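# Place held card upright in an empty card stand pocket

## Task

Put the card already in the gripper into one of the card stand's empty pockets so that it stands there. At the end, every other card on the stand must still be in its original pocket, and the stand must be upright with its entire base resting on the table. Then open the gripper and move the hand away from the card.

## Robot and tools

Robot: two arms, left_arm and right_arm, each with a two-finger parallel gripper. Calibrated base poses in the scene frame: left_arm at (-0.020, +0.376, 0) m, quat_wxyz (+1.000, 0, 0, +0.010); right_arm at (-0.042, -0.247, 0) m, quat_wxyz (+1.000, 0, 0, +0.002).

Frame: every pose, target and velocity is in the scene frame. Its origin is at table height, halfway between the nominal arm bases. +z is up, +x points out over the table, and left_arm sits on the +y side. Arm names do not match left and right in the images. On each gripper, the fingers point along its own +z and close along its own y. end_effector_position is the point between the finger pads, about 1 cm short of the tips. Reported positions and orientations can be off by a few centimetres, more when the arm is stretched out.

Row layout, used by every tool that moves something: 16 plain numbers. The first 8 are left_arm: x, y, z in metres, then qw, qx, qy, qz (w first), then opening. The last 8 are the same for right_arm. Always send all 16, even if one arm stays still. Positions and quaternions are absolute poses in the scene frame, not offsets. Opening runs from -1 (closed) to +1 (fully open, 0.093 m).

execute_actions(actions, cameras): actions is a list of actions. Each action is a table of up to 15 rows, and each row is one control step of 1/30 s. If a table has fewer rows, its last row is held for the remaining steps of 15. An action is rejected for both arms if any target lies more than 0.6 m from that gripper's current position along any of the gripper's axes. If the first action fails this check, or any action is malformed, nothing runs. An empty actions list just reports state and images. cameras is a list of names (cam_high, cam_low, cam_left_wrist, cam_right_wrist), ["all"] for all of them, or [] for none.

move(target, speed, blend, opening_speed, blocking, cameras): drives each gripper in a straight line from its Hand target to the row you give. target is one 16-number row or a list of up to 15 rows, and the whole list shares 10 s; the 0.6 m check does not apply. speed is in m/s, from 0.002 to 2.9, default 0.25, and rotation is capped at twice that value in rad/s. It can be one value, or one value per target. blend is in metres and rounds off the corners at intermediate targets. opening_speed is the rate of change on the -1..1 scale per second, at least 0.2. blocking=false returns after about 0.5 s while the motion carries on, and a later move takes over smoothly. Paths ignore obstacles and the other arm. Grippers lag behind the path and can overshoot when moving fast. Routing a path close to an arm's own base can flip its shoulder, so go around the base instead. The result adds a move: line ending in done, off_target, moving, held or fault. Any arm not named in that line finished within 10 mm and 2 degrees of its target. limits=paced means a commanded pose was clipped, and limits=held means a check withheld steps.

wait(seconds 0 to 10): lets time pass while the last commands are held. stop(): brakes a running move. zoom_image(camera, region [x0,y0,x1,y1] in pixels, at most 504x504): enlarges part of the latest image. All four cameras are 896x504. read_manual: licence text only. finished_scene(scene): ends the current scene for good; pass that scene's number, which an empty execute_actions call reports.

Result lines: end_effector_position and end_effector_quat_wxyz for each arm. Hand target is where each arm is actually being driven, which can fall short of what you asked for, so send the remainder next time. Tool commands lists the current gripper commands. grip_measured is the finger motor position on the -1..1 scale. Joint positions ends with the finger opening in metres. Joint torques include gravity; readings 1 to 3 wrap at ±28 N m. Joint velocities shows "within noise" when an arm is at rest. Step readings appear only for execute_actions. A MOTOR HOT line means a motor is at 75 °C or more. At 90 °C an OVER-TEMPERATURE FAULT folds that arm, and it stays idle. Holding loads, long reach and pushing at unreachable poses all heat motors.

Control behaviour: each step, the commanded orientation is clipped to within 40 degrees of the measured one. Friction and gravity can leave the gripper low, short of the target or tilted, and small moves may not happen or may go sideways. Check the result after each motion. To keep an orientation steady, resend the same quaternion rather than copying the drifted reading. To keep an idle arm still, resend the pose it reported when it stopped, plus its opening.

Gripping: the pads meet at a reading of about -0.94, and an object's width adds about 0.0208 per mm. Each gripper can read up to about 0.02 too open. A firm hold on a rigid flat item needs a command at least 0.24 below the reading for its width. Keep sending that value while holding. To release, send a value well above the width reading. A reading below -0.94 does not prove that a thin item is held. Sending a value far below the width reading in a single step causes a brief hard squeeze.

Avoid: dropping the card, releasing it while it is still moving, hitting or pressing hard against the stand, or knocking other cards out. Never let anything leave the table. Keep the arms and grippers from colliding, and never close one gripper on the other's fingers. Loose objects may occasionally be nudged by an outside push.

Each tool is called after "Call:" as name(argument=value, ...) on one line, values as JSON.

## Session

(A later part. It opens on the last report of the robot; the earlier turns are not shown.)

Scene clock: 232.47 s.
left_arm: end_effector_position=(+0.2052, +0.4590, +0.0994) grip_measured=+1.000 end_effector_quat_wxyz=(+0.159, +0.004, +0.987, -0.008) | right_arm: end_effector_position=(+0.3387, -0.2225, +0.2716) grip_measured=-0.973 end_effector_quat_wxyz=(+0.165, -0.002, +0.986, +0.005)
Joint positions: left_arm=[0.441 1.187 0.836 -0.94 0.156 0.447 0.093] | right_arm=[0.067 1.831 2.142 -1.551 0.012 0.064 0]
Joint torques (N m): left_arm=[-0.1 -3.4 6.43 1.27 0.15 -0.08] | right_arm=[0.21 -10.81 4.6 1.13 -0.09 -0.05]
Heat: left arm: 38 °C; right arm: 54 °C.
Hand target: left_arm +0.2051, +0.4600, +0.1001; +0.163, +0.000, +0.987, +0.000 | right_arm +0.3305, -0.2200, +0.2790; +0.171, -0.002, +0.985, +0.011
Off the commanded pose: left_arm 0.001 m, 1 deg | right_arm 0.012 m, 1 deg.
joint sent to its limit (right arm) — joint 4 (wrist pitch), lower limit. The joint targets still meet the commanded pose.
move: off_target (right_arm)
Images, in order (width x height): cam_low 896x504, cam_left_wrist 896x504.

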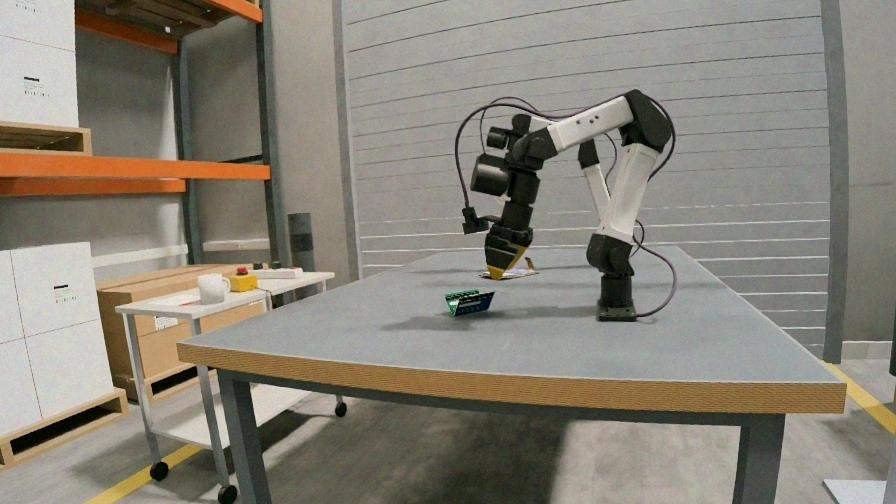

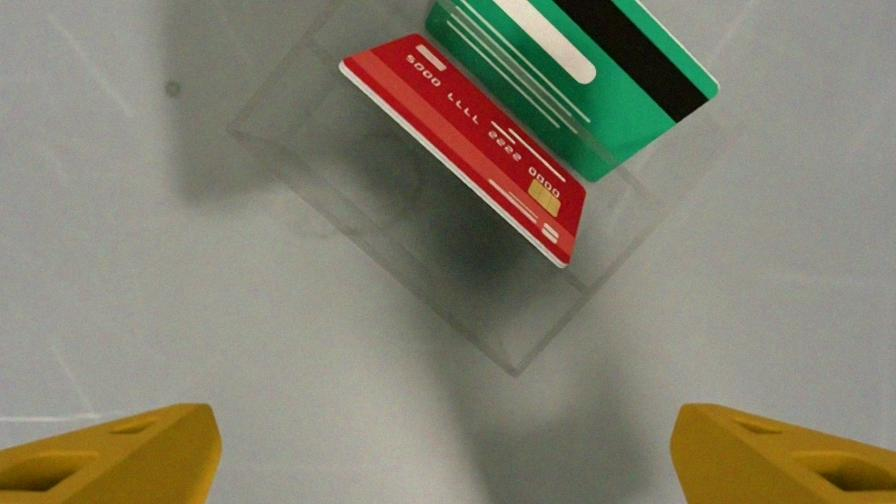

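Call:
zoom_image(camera="cam_low", region=[440, 280, 500, 324])

Call:
zoom_image(camera="cam_left_wrist", region=[220, 80, 400, 220])

Call:
zoom_image(camera="cam_left_wrist", region=[480, 140, 700, 400])

Call:
zoom_image(camera="cam_left_wrist", region=[260, 0, 460, 120])

Scaled by 8.400 from the camera's 896x504 image, which has a finer 1280x720 frame.

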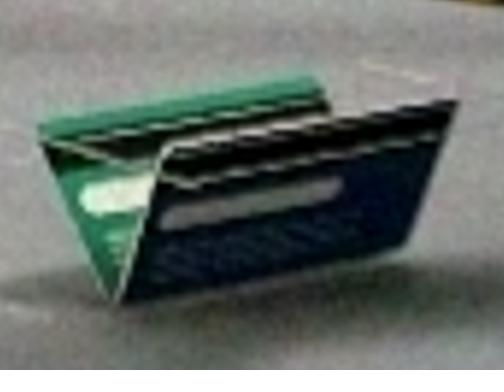

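Scaled by 2.800 from the camera's 896x504 image, which has a finer 1280x720 frame.

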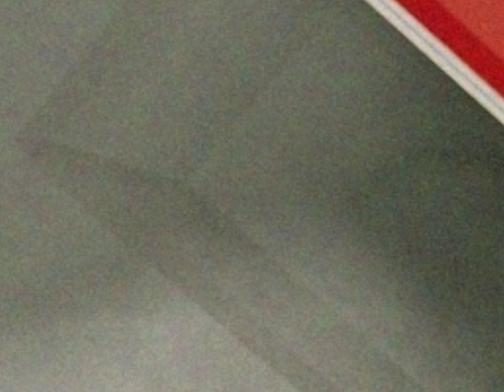

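Scaled by 1.938 from the camera's 896x504 image, which has a finer 1280x720 frame.

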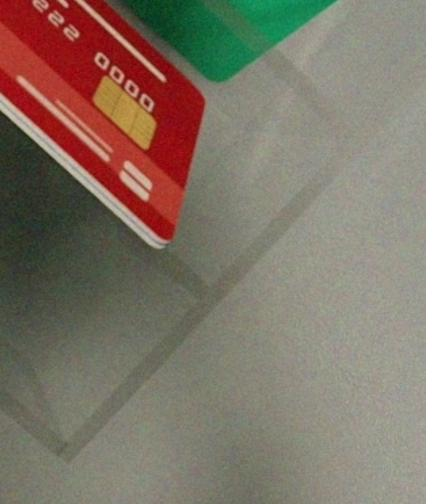

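Scaled by 2.520 from the camera's 896x504 image, which has a finer 1280x720 frame.

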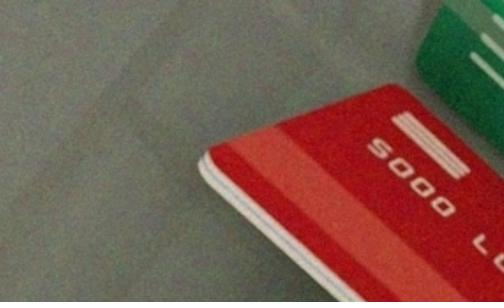

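Call:
move(target=[0.237, 0.478, 0.12, 0, -0.416, 0.909, 0, -0.48, 0.3302, -0.22, 0.2792, 0.171, -0.002, 0.985, 0.011, -1], cameras=["cam_left_wrist","cam_low"])

Call:
zoom_image(camera="cam_left_wrist", region=[250, 200, 650, 504])

Scene clock: 383.83 s.
left_arm: end_effector_position=(+0.2365, +0.4765, +0.1201) grip_measured=-0.478 end_effector_quat_wxyz=(+0.008, -0.411, +0.912, -0.007) | right_arm: end_effector_position=(+0.3387, -0.2225, +0.2716) grip_measured=-0.973 end_effector_quat_wxyz=(+0.165, -0.002, +0.986, +0.005)
Joint positions: left_arm=[0.36 1.569 1.269 -1.255 0.013 -0.467 0.022] | right_arm=[0.067 1.831 2.142 -1.551 0.012 0.064 0]
Joint torques (N m): left_arm=[0.05 -3.48 8.44 0.35 -0.03 -0.07] | right_arm=[0.21 -10.81 4.57 1.14 -0.09 -0.05]
Heat: left arm: 38 °C; right arm: 58 °C.
Hand target: left_arm +0.2371, +0.4780, +0.1200; +0.000, -0.416, +0.909, +0.000 | right_arm +0.3305, -0.2200, +0.2790; +0.171, -0.002, +0.985, +0.011
Off the commanded pose: left_arm 0.002 m, 1 deg | right_arm 0.012 m, 1 deg.
joint sent to its limit (right arm) — joint 4 (wrist pitch), lower limit. The joint targets still meet the commanded pose.
move: off_target (right_arm)
Images, in order (width x height): cam_low 896x504, cam_left_wrist 896x504.

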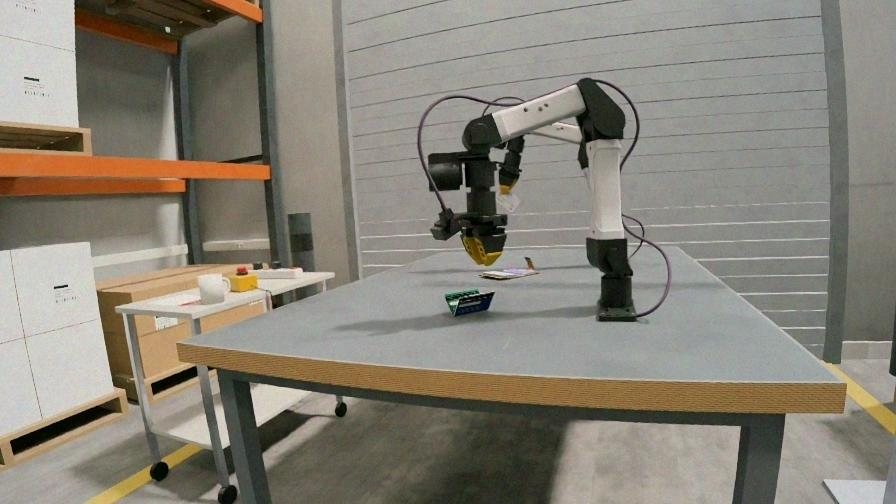

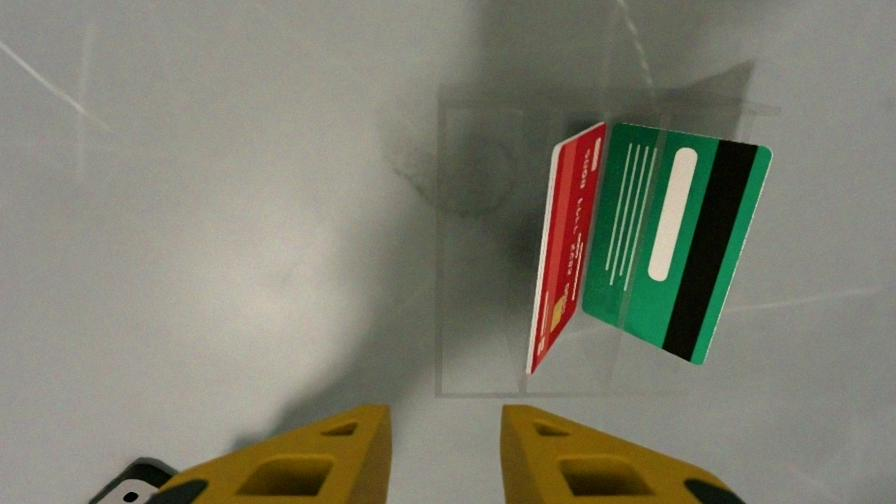

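Scaled by 1.260 from the camera's 896x504 image, which has a finer 1280x720 frame.

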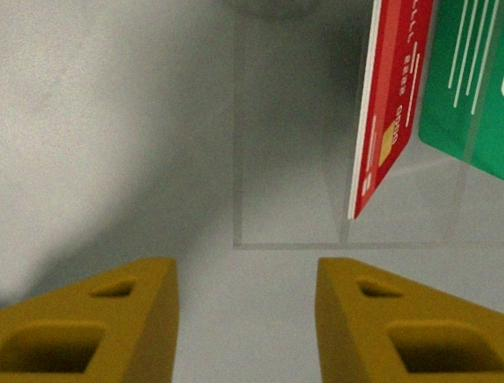

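Call:
move(target=[0.235, 0.480, 0.068, 0, -0.412, 0.911, 0, -0.48, 0.3302, -0.22, 0.2792, 0.171, -0.002, 0.985, 0.011, -1], cameras=["cam_left_wrist","cam_low"], speed=0.1)

Call:
zoom_image(camera="cam_left_wrist", region=[250, 200, 650, 504])

Scene clock: 399.33 s.
left_arm: end_effector_position=(+0.2360, +0.4763, +0.0741) grip_measured=-0.478 end_effector_quat_wxyz=(+0.005, -0.411, +0.912, -0.006) | right_arm: end_effector_position=(+0.3387, -0.2225, +0.2716) grip_measured=-0.973 end_effector_quat_wxyz=(+0.165, -0.002, +0.986, +0.005)
Joint positions: left_arm=[0.36 1.599 1.115 -1.077 0.012 -0.468 0.022] | right_arm=[0.067 1.831 2.142 -1.551 0.012 0.064 0]
Joint torques (N m): left_arm=[0.85 -3.74 5.96 0.64 -0.03 0.11] | right_arm=[0.2 -10.81 4.59 1.14 -0.09 -0.05]
Heat: left arm: 39 °C; right arm: 58 °C.
Hand target: left_arm +0.2349, +0.4799, +0.0681; +0.000, -0.412, +0.911, +0.000 | right_arm +0.3305, -0.2200, +0.2790; +0.171, -0.002, +0.985, +0.011
Off the commanded pose: left_arm 0.007 m, 1 deg | right_arm 0.012 m, 1 deg.
joint sent to its limit (right arm) — joint 4 (wrist pitch), lower limit. The joint targets still meet the commanded pose.
move: off_target (right_arm)
Images, in order (width x height): cam_low 896x504, cam_left_wrist 896x504.

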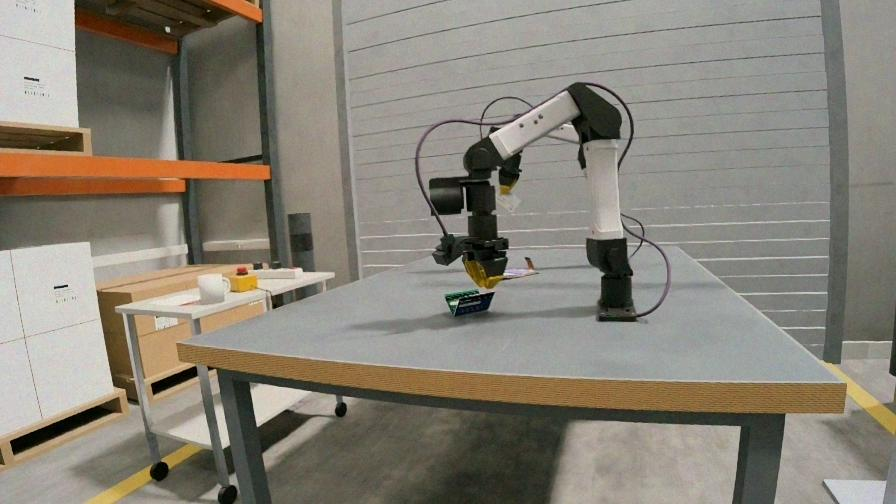

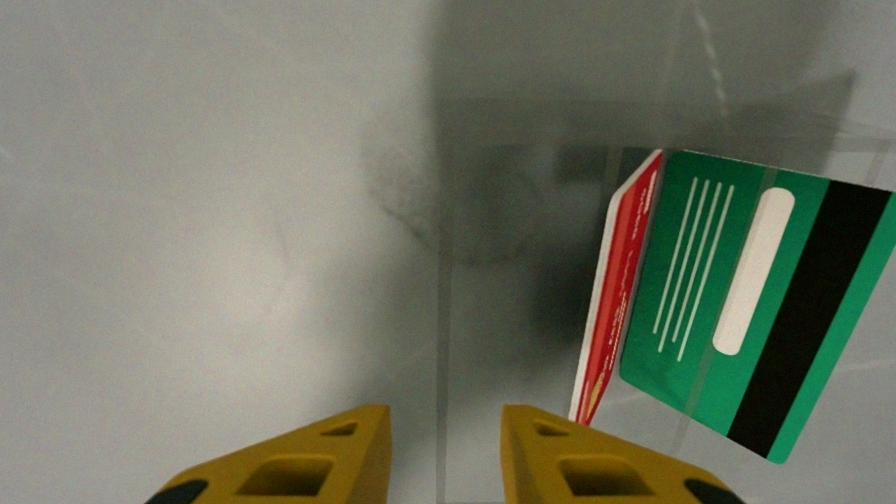

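Scaled by 1.260 from the camera's 896x504 image, which has a finer 1280x720 frame.

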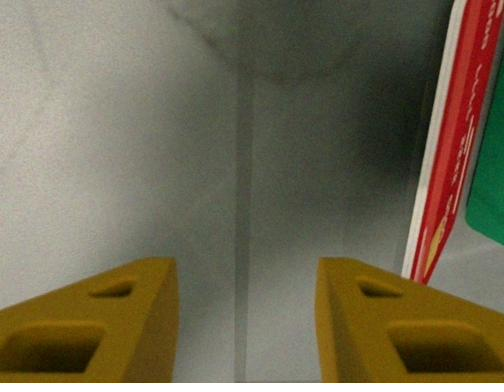

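Call:
move(target=[[0.2355, 0.479, 0.035, 0, -0.412, 0.911, 0, -0.48, 0.3302, -0.22, 0.2792, 0.171, -0.002, 0.985, 0.011, -1]], cameras=["cam_left_wrist","cam_low"], speed=0.06)

Call:
zoom_image(camera="cam_left_wrist", region=[250, 200, 650, 504])

Scene clock: 407.17 s.
left_arm: end_effector_position=(+0.2371, +0.4768, +0.0416) grip_measured=-0.478 end_effector_quat_wxyz=(+0.006, -0.411, +0.912, -0.006) | right_arm: end_effector_position=(+0.3387, -0.2225, +0.2716) grip_measured=-0.973 end_effector_quat_wxyz=(+0.165, -0.002, +0.986, +0.005)
Joint positions: left_arm=[0.36 1.64 1.023 -0.942 0.012 -0.468 0.022] | right_arm=[0.067 1.831 2.142 -1.551 0.012 0.064 0]
Joint torques (N m): left_arm=[0.5 -3.81 5.67 0.65 -0.04 0.08] | right_arm=[0.21 -10.82 4.6 1.14 -0.09 -0.05]
Heat: left arm: 38 °C; right arm: 58 °C.
Hand target: left_arm +0.2354, +0.4789, +0.0352; +0.000, -0.412, +0.911, +0.000 | right_arm +0.3305, -0.2200, +0.2790; +0.171, -0.002, +0.985, +0.011
Off the commanded pose: left_arm 0.007 m, 1 deg | right_arm 0.012 m, 1 deg.
joint sent to its limit (right arm) — joint 4 (wrist pitch), lower limit. The joint targets still meet the commanded pose.
move: off_target (right_arm)
Images, in order (width x height): cam_low 896x504, cam_left_wrist 896x504.

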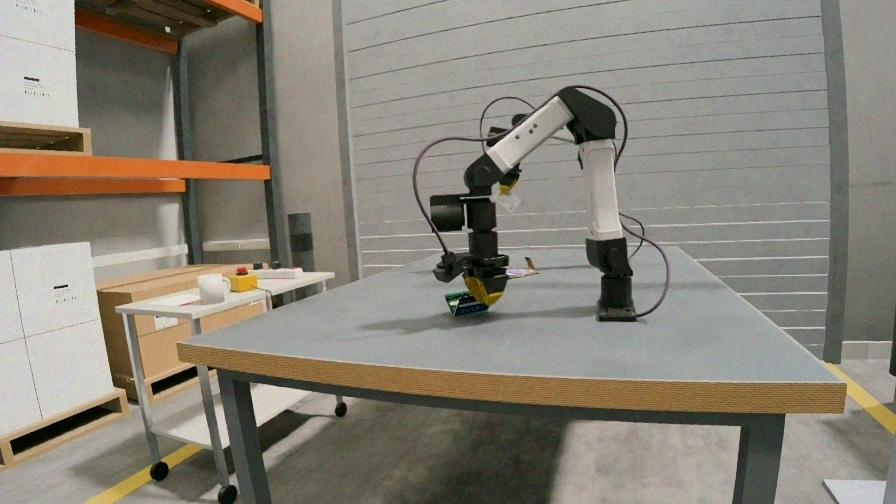

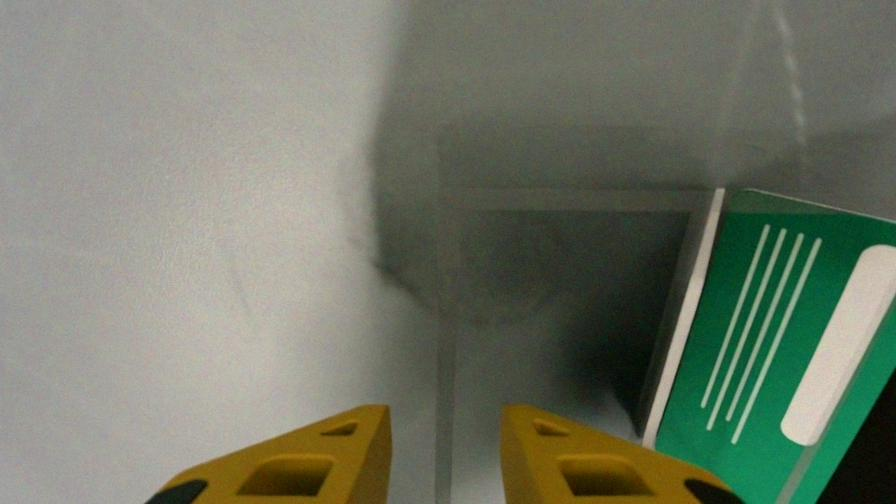

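Scaled by 1.260 from the camera's 896x504 image, which has a finer 1280x720 frame.

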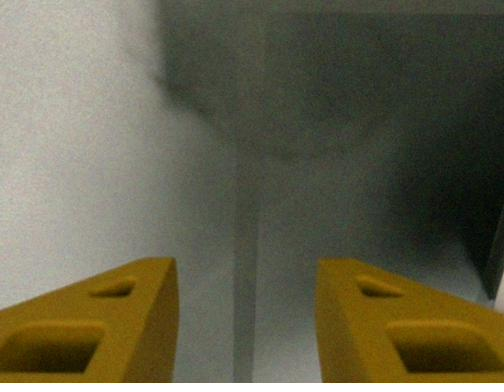

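Call:
move(target=[[0.2355, 0.479, 0.035, 0, -0.412, 0.911, 0, -1, 0.3302, -0.22, 0.2792, 0.171, -0.002, 0.985, 0.011, -1]], cameras=["cam_left_wrist","cam_low"], opening_speed=0.5)

Scene clock: 411.87 s.
left_arm: end_effector_position=(+0.2371, +0.4774, +0.0416) grip_measured=-0.983 end_effector_quat_wxyz=(+0.006, -0.411, +0.912, -0.005) | right_arm: end_effector_position=(+0.3387, -0.2225, +0.2716) grip_measured=-0.973 end_effector_quat_wxyz=(+0.165, -0.002, +0.986, +0.005)
Joint positions: left_arm=[0.36 1.64 1.023 -0.94 0.009 -0.468 0] | right_arm=[0.067 1.831 2.142 -1.551 0.012 0.064 0]
Joint torques (N m): left_arm=[0.51 -3.82 5.67 0.65 -0.01 0.08] | right_arm=[0.21 -10.81 4.59 1.13 -0.08 -0.05]
Heat: left arm: 38 °C; right arm: 58 °C.
Hand target: left_arm +0.2354, +0.4789, +0.0352; +0.000, -0.412, +0.911, +0.000 | right_arm +0.3305, -0.2200, +0.2790; +0.171, -0.002, +0.985, +0.011
Off the commanded pose: left_arm 0.007 m, 1 deg | right_arm 0.012 m, 1 deg.
joint sent to its limit (right arm) — joint 4 (wrist pitch), lower limit. The joint targets still meet the commanded pose.
move: off_target (right_arm)
Images, in order (width x height): cam_low 896x504, cam_left_wrist 896x504.

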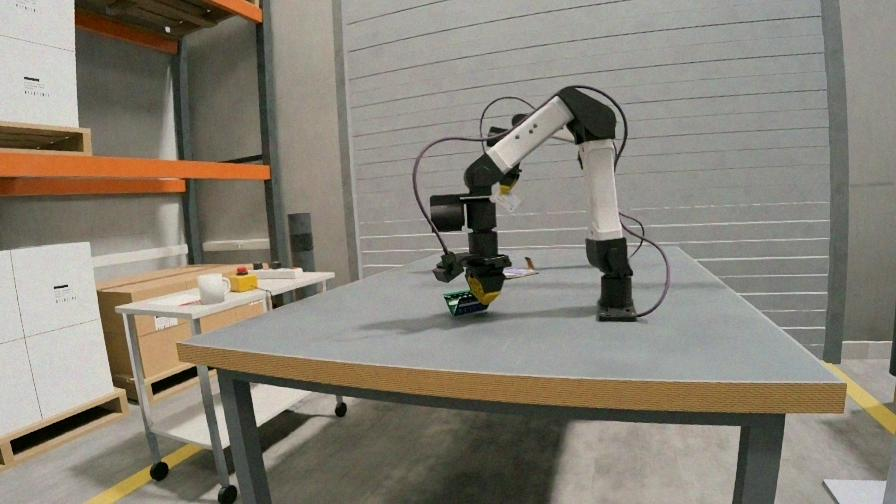

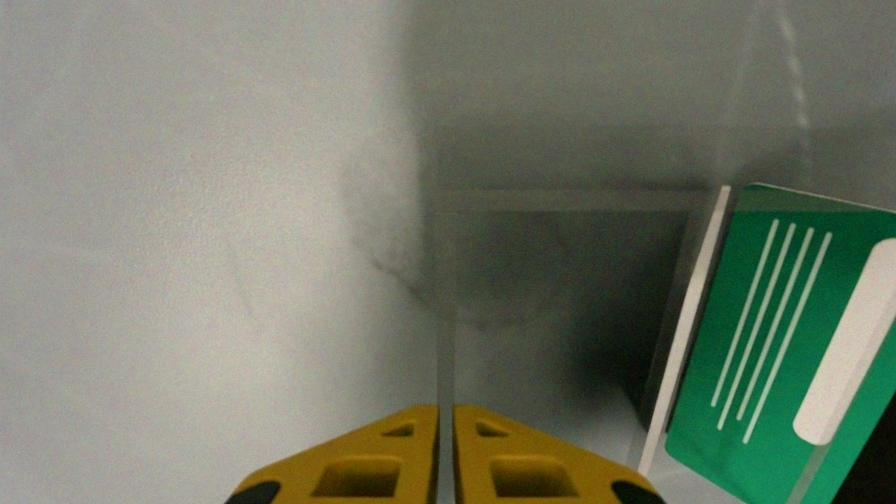

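Call:
move(target=[[0.242, 0.28, 0.038, 0, -0.096, 0.9954, 0, -1, 0.3302, -0.22, 0.2792, 0.171, -0.002, 0.985, 0.011, -1]], cameras=["cam_left_wrist","cam_low","cam_high"], speed=0.1)

Scene clock: 429.67 s.
left_arm: end_effector_position=(+0.2398, +0.2836, +0.0413) grip_measured=-0.983 end_effector_quat_wxyz=(+0.005, -0.091, +0.996, +0.002) | right_arm: end_effector_position=(+0.3387, -0.2225, +0.2716) grip_measured=-0.973 end_effector_quat_wxyz=(+0.165, -0.002, +0.986, +0.005)
Joint positions: left_arm=[-0.368 1.645 1.026 -0.945 -0.007 -0.53 0] | right_arm=[0.067 1.831 2.142 -1.551 0.012 0.064 0]
Joint torques (N m): left_arm=[-0.13 -3.4 7.51 0.55 0.16 -0.07] | right_arm=[0.21 -10.82 4.6 1.13 -0.08 -0.05]
Heat: left arm: 37 °C; right arm: 59 °C.
Hand target: left_arm +0.2418, +0.2801, +0.0380; +0.000, -0.096, +0.995, +0.000 | right_arm +0.3305, -0.2200, +0.2790; +0.171, -0.002, +0.985, +0.011
Off the commanded pose: left_arm 0.005 m, 1 deg | right_arm 0.012 m, 1 deg.
joint sent to its limit (right arm) — joint 4 (wrist pitch), lower limit. The joint targets still meet the commanded pose.
move: off_target (right_arm)
Images, in order (width x height): cam_high 896x504, cam_low 896x504, cam_left_wrist 896x504.

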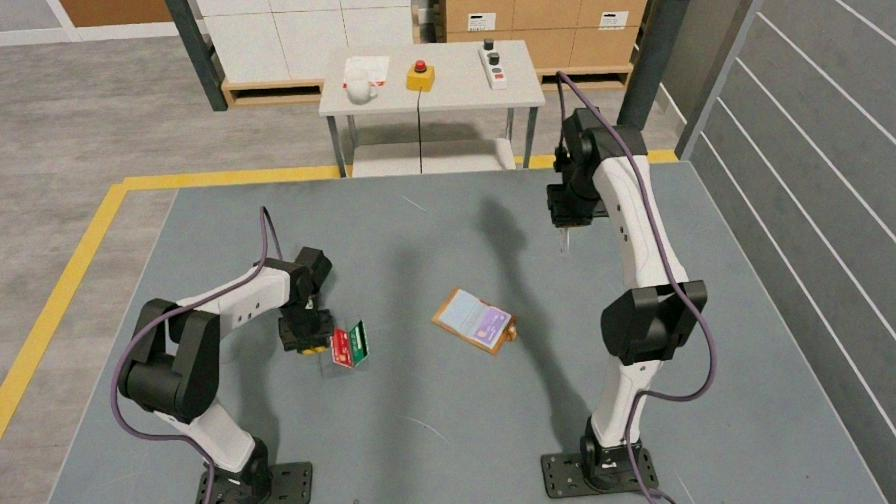

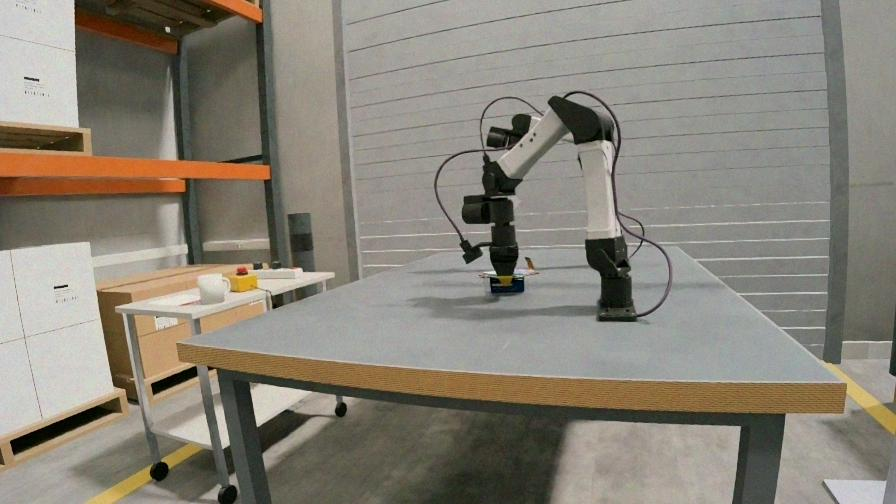

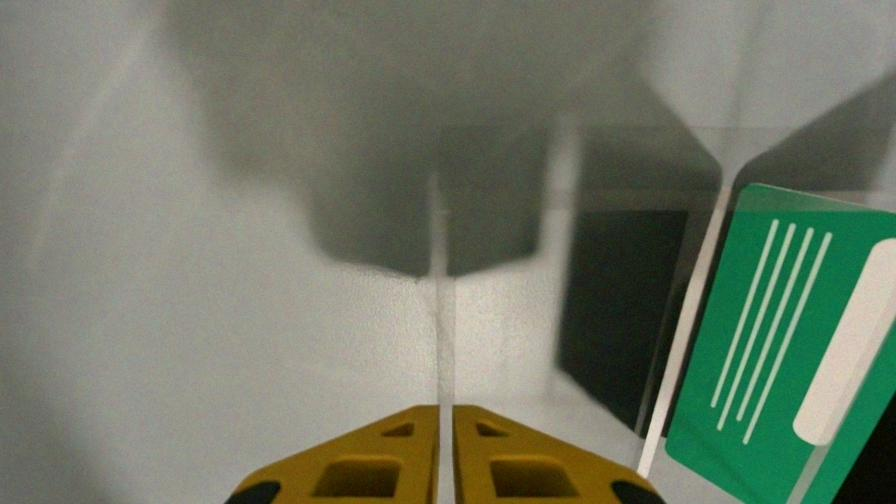

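Call:
move(target=[[0.215, 0.155, 0.038, 0, 0.12, 0.9928, 0, -1, 0.3302, -0.22, 0.2792, 0.171, -0.002, 0.985, 0.011, -1],[0.171, 0.056, 0.038, 0, 0.301, 0.954, 0, -1, 0.3302, -0.22, 0.2792, 0.171, -0.002, 0.985, 0.011, -1]], cameras=["cam_left_wrist","cam_low","cam_high"], speed=0.1, blend=0.03)

Scene clock: 439.00 s.
left_arm: end_effector_position=(+0.1721, +0.0595, +0.0420) grip_measured=-0.983 end_effector_quat_wxyz=(+0.008, +0.293, +0.956, -0.002) | right_arm: end_effector_position=(+0.3387, -0.2225, +0.2716) grip_measured=-0.973 end_effector_quat_wxyz=(+0.165, -0.002, +0.986, +0.005)
Joint positions: left_arm=[-1.049 1.981 1.455 -1.031 -0.008 -0.435 0] | right_arm=[0.067 1.831 2.142 -1.551 0.012 0.064 0]
Joint torques (N m): left_arm=[0.01 -6.09 8.35 0.45 0.16 0.19] | right_arm=[0.21 -10.81 4.59 1.14 -0.08 -0.05]
Heat: left arm: 38 °C; right arm: 59 °C.
Hand target: left_arm +0.1710, +0.0561, +0.0380; +0.000, +0.301, +0.954, +0.000 | right_arm +0.3305, -0.2200, +0.2790; +0.171, -0.002, +0.985, +0.011
Off the commanded pose: left_arm 0.005 m, 1 deg | right_arm 0.012 m, 1 deg.
joint sent to its limit (right arm) — joint 4 (wrist pitch), lower limit. The joint targets still meet the commanded pose.
move: off_target (right_arm)
Images, in order (width x height): cam_high 896x504, cam_low 896x504, cam_left_wrist 896x504.

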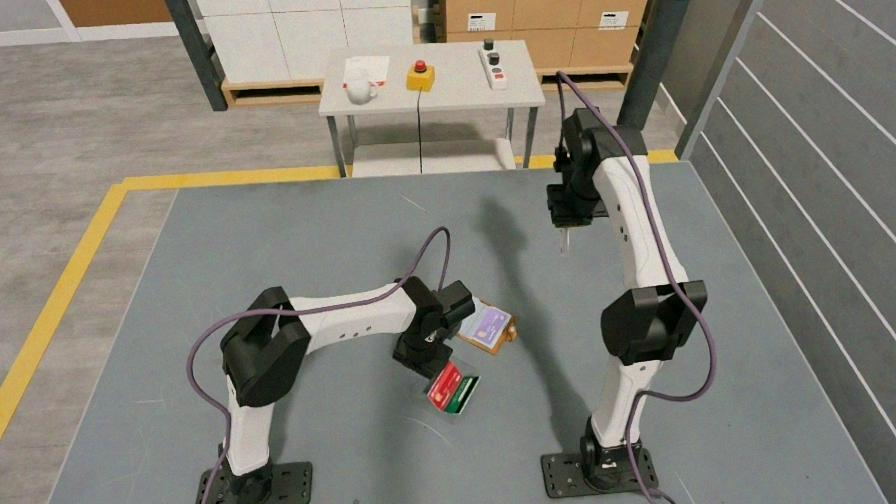

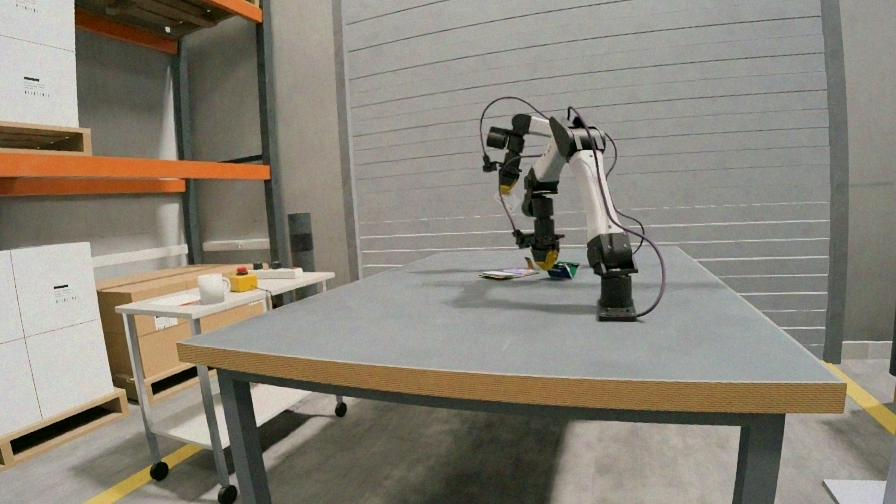

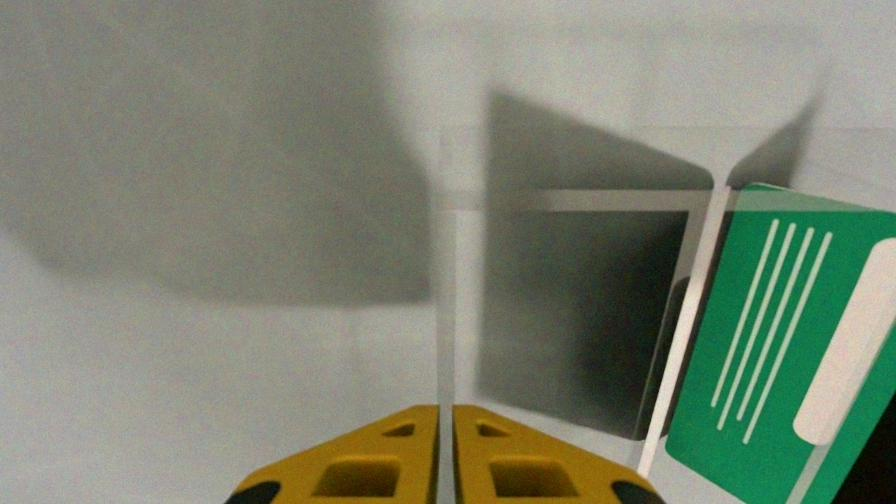

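Call:
move(target=[[0.171, 0.0575, 0.040, 0, 0.293, 0.956, 0, -0.5, 0.3302, -0.22, 0.2792, 0.171, -0.002, 0.985, 0.011, -1],[0.171, 0.057, 0.16, 0, 0.293, 0.956, 0, -0.5, 0.3302, -0.22, 0.2792, 0.171, -0.002, 0.985, 0.011, -1],[0.255, 0.168, 0.25, 0.035, 0.262, 0.890, -0.371, -0.5, 0.3302, -0.22, 0.2792, 0.171, -0.002, 0.985, 0.011, -1]], cameras=["cam_left_wrist","cam_low","cam_high"], speed=[0.05,0.08,0.2], opening_speed=0.5)

Scene clock: 483.27 s.
left_arm: end_effector_position=(+0.2542, +0.1689, +0.2496) grip_measured=-0.502 end_effector_quat_wxyz=(+0.040, +0.258, +0.892, -0.369) | right_arm: end_effector_position=(+0.3387, -0.2225, +0.2716) grip_measured=-0.973 end_effector_quat_wxyz=(+0.165, -0.002, +0.986, +0.005)
Joint positions: left_arm=[-0.327 1.713 1.755 -1.488 0.751 0.206 0.021] | right_arm=[0.067 1.831 2.142 -1.551 0.012 0.064 0]
Joint torques (N m): left_arm=[0.34 -4.77 8.39 0.54 0.69 0.22] | right_arm=[0.21 -10.81 4.59 1.14 -0.08 -0.05]
Heat: left arm: 38 °C; right arm: 60 °C.
Hand target: left_arm +0.2550, +0.1679, +0.2501; +0.035, +0.262, +0.890, -0.371 | right_arm +0.3305, -0.2200, +0.2790; +0.171, -0.002, +0.985, +0.011
Off the commanded pose: left_arm 0.001 m, 1 deg | right_arm 0.012 m, 1 deg.
joint sent to its limit (right arm) — joint 4 (wrist pitch), lower limit. The joint targets still meet the commanded pose.
move: off_target (right_arm)
Images, in order (width x height): cam_high 896x504, cam_low 896x504, cam_left_wrist 896x504.

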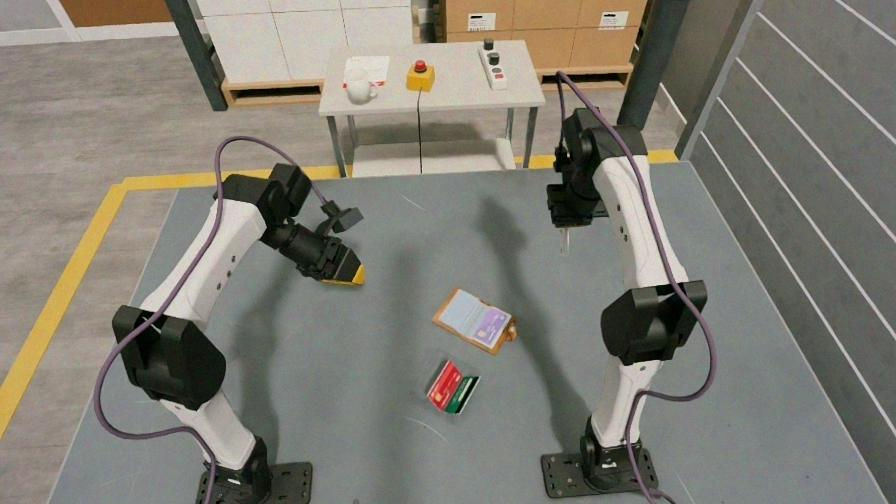

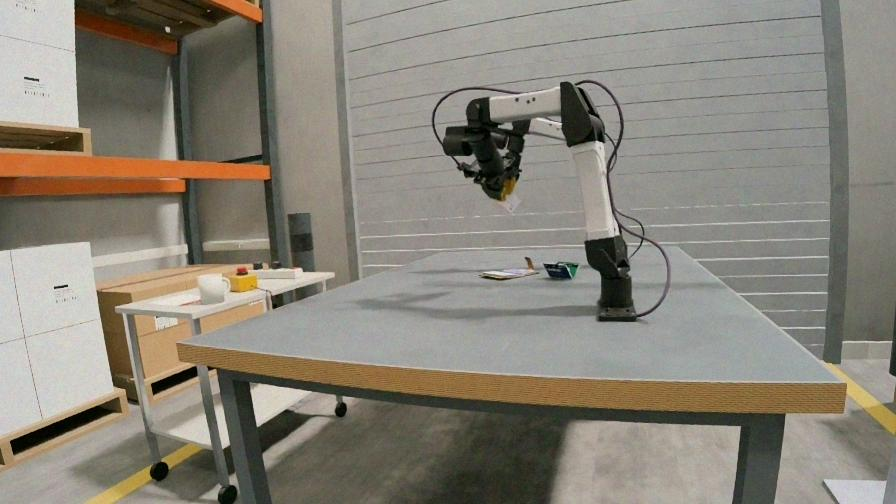

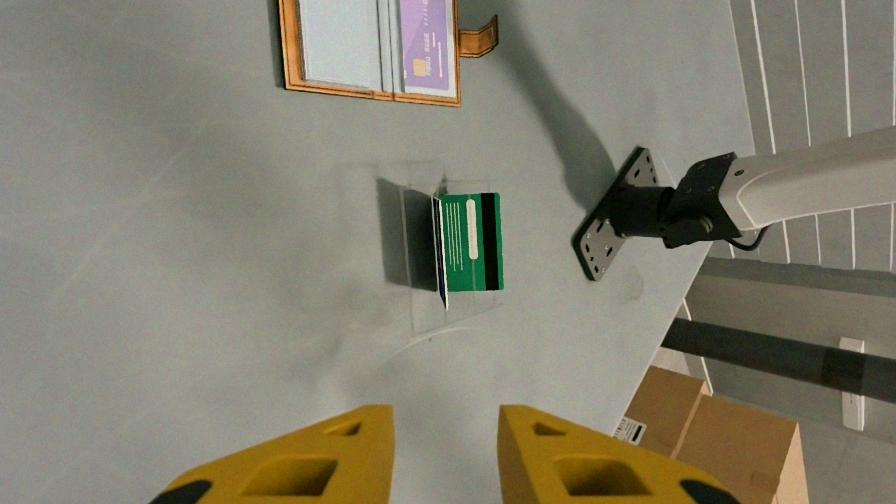

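Call:
zoom_image(camera="cam_left_wrist", region=[340, 130, 560, 360])

Scaled by 2.191 from the camera's 896x504 image, which has a finer 1280x720 frame.

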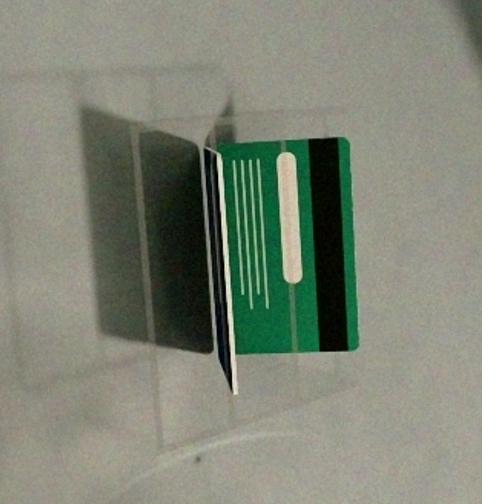

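Call:
move(target=[[0.255, 0.168, 0.25, 0.035, 0.262, 0.890, -0.371, -0.5, 0.26, -0.08, 0.22, -0.2142,0.3057,0.9269,-0.0415, -1],[0.255, 0.168, 0.25, 0.035, 0.262, 0.890, -0.371, -0.5, 0.1756, 0.04, 0.165, -0.2142,0.3057,0.9269,-0.0415, -1]], cameras=["all"], speed=0.2, blend=0.03)

Call:
zoom_image(camera="cam_left_wrist", region=[300, 60, 600, 360])

Call:
zoom_image(camera="cam_right_wrist", region=[250, 120, 650, 420])

Scene clock: 565.73 s.
left_arm: end_effector_position=(+0.2540, +0.1688, +0.2497) grip_measured=-0.502 end_effector_quat_wxyz=(+0.039, +0.258, +0.892, -0.369) | right_arm: end_effector_position=(+0.1726, +0.0383, +0.1606) grip_measured=-0.973 end_effector_quat_wxyz=(-0.171, +0.318, +0.931, +0.045)
Joint positions: left_arm=[-0.327 1.713 1.755 -1.489 0.752 0.208 0.021] | right_arm=[0.762 1.966 1.866 -1.551 -0.346 1.411 0]
Joint torques (N m): left_arm=[0.38 -4.74 8.34 0.59 0.71 0.24] | right_arm=[-0.7 -8.72 7.23 0.05 -0.28 -0.02]
Heat: left arm: 40 °C; right arm: 61 °C.
Hand target: left_arm +0.2549, +0.1680, +0.2500; +0.035, +0.262, +0.890, -0.371 | right_arm +0.1754, +0.0399, +0.1645; -0.172, +0.325, +0.929, +0.050
Off the commanded pose: left_arm 0.001 m, 1 deg | right_arm 0.006 m, 11 deg.
joint sent to its limit (right arm) — joint 4 (wrist pitch), lower limit. The joint targets are off in orientation, not in position.
move: off_target (right_arm)

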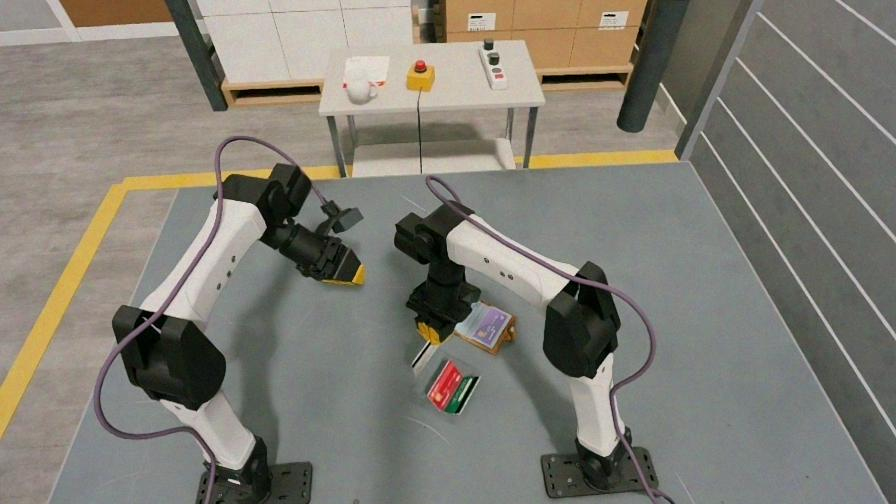

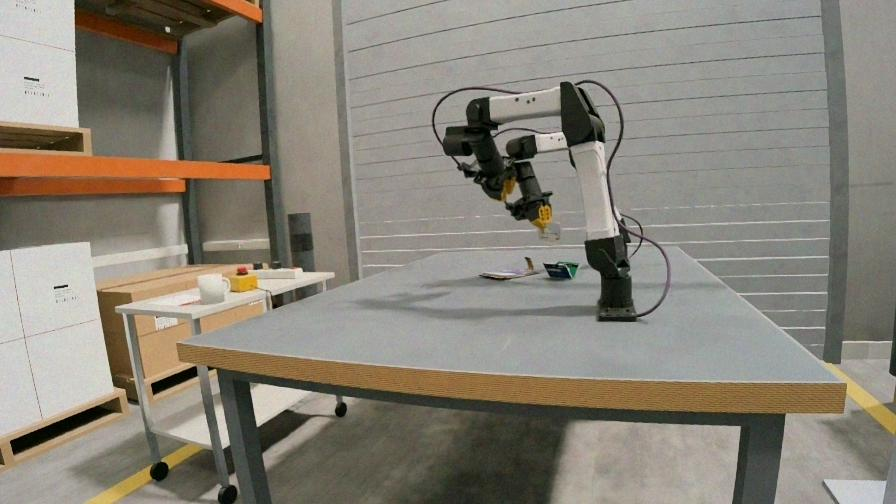

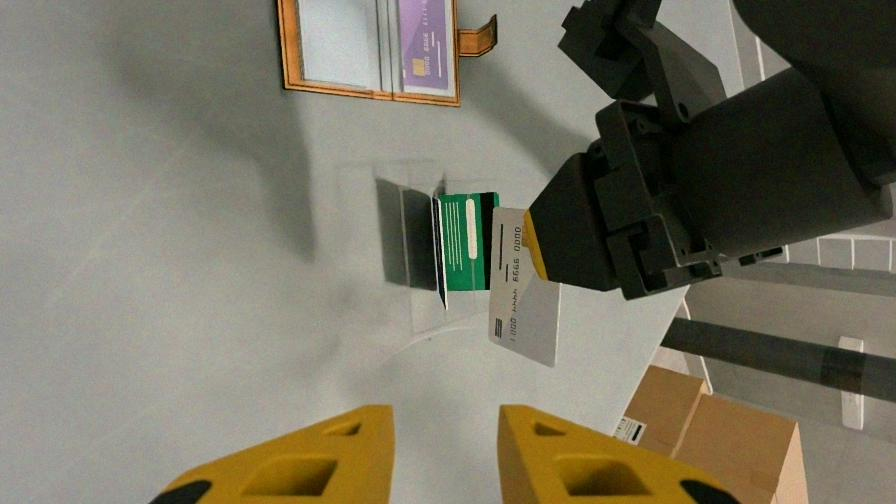

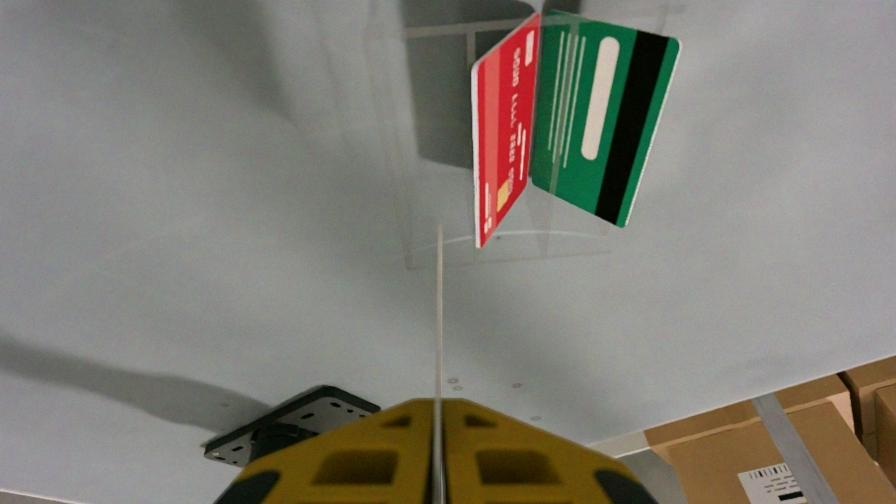

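Scaled by 1.680 from the camera's 896x504 image, which has a finer 1280x720 frame.

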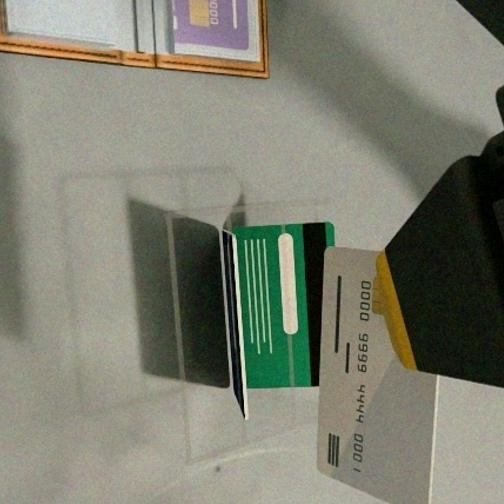

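Scaled by 1.260 from the camera's 896x504 image, which has a finer 1280x720 frame.

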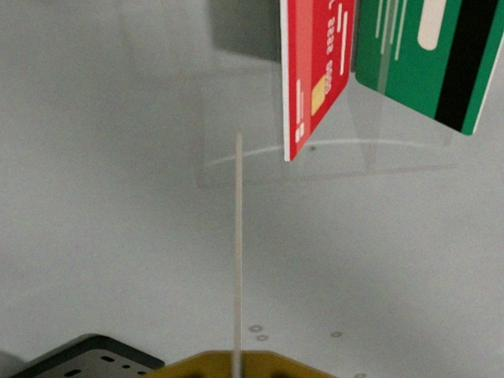

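Call:
zoom_image(camera="cam_right_wrist", region=[340, 0, 640, 280])

Scaled by 1.680 from the camera's 896x504 image, which has a finer 1280x720 frame.

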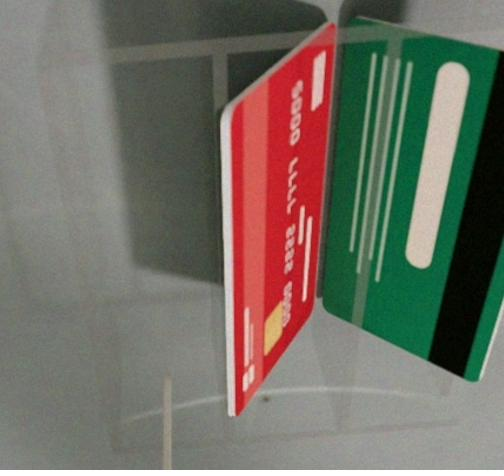

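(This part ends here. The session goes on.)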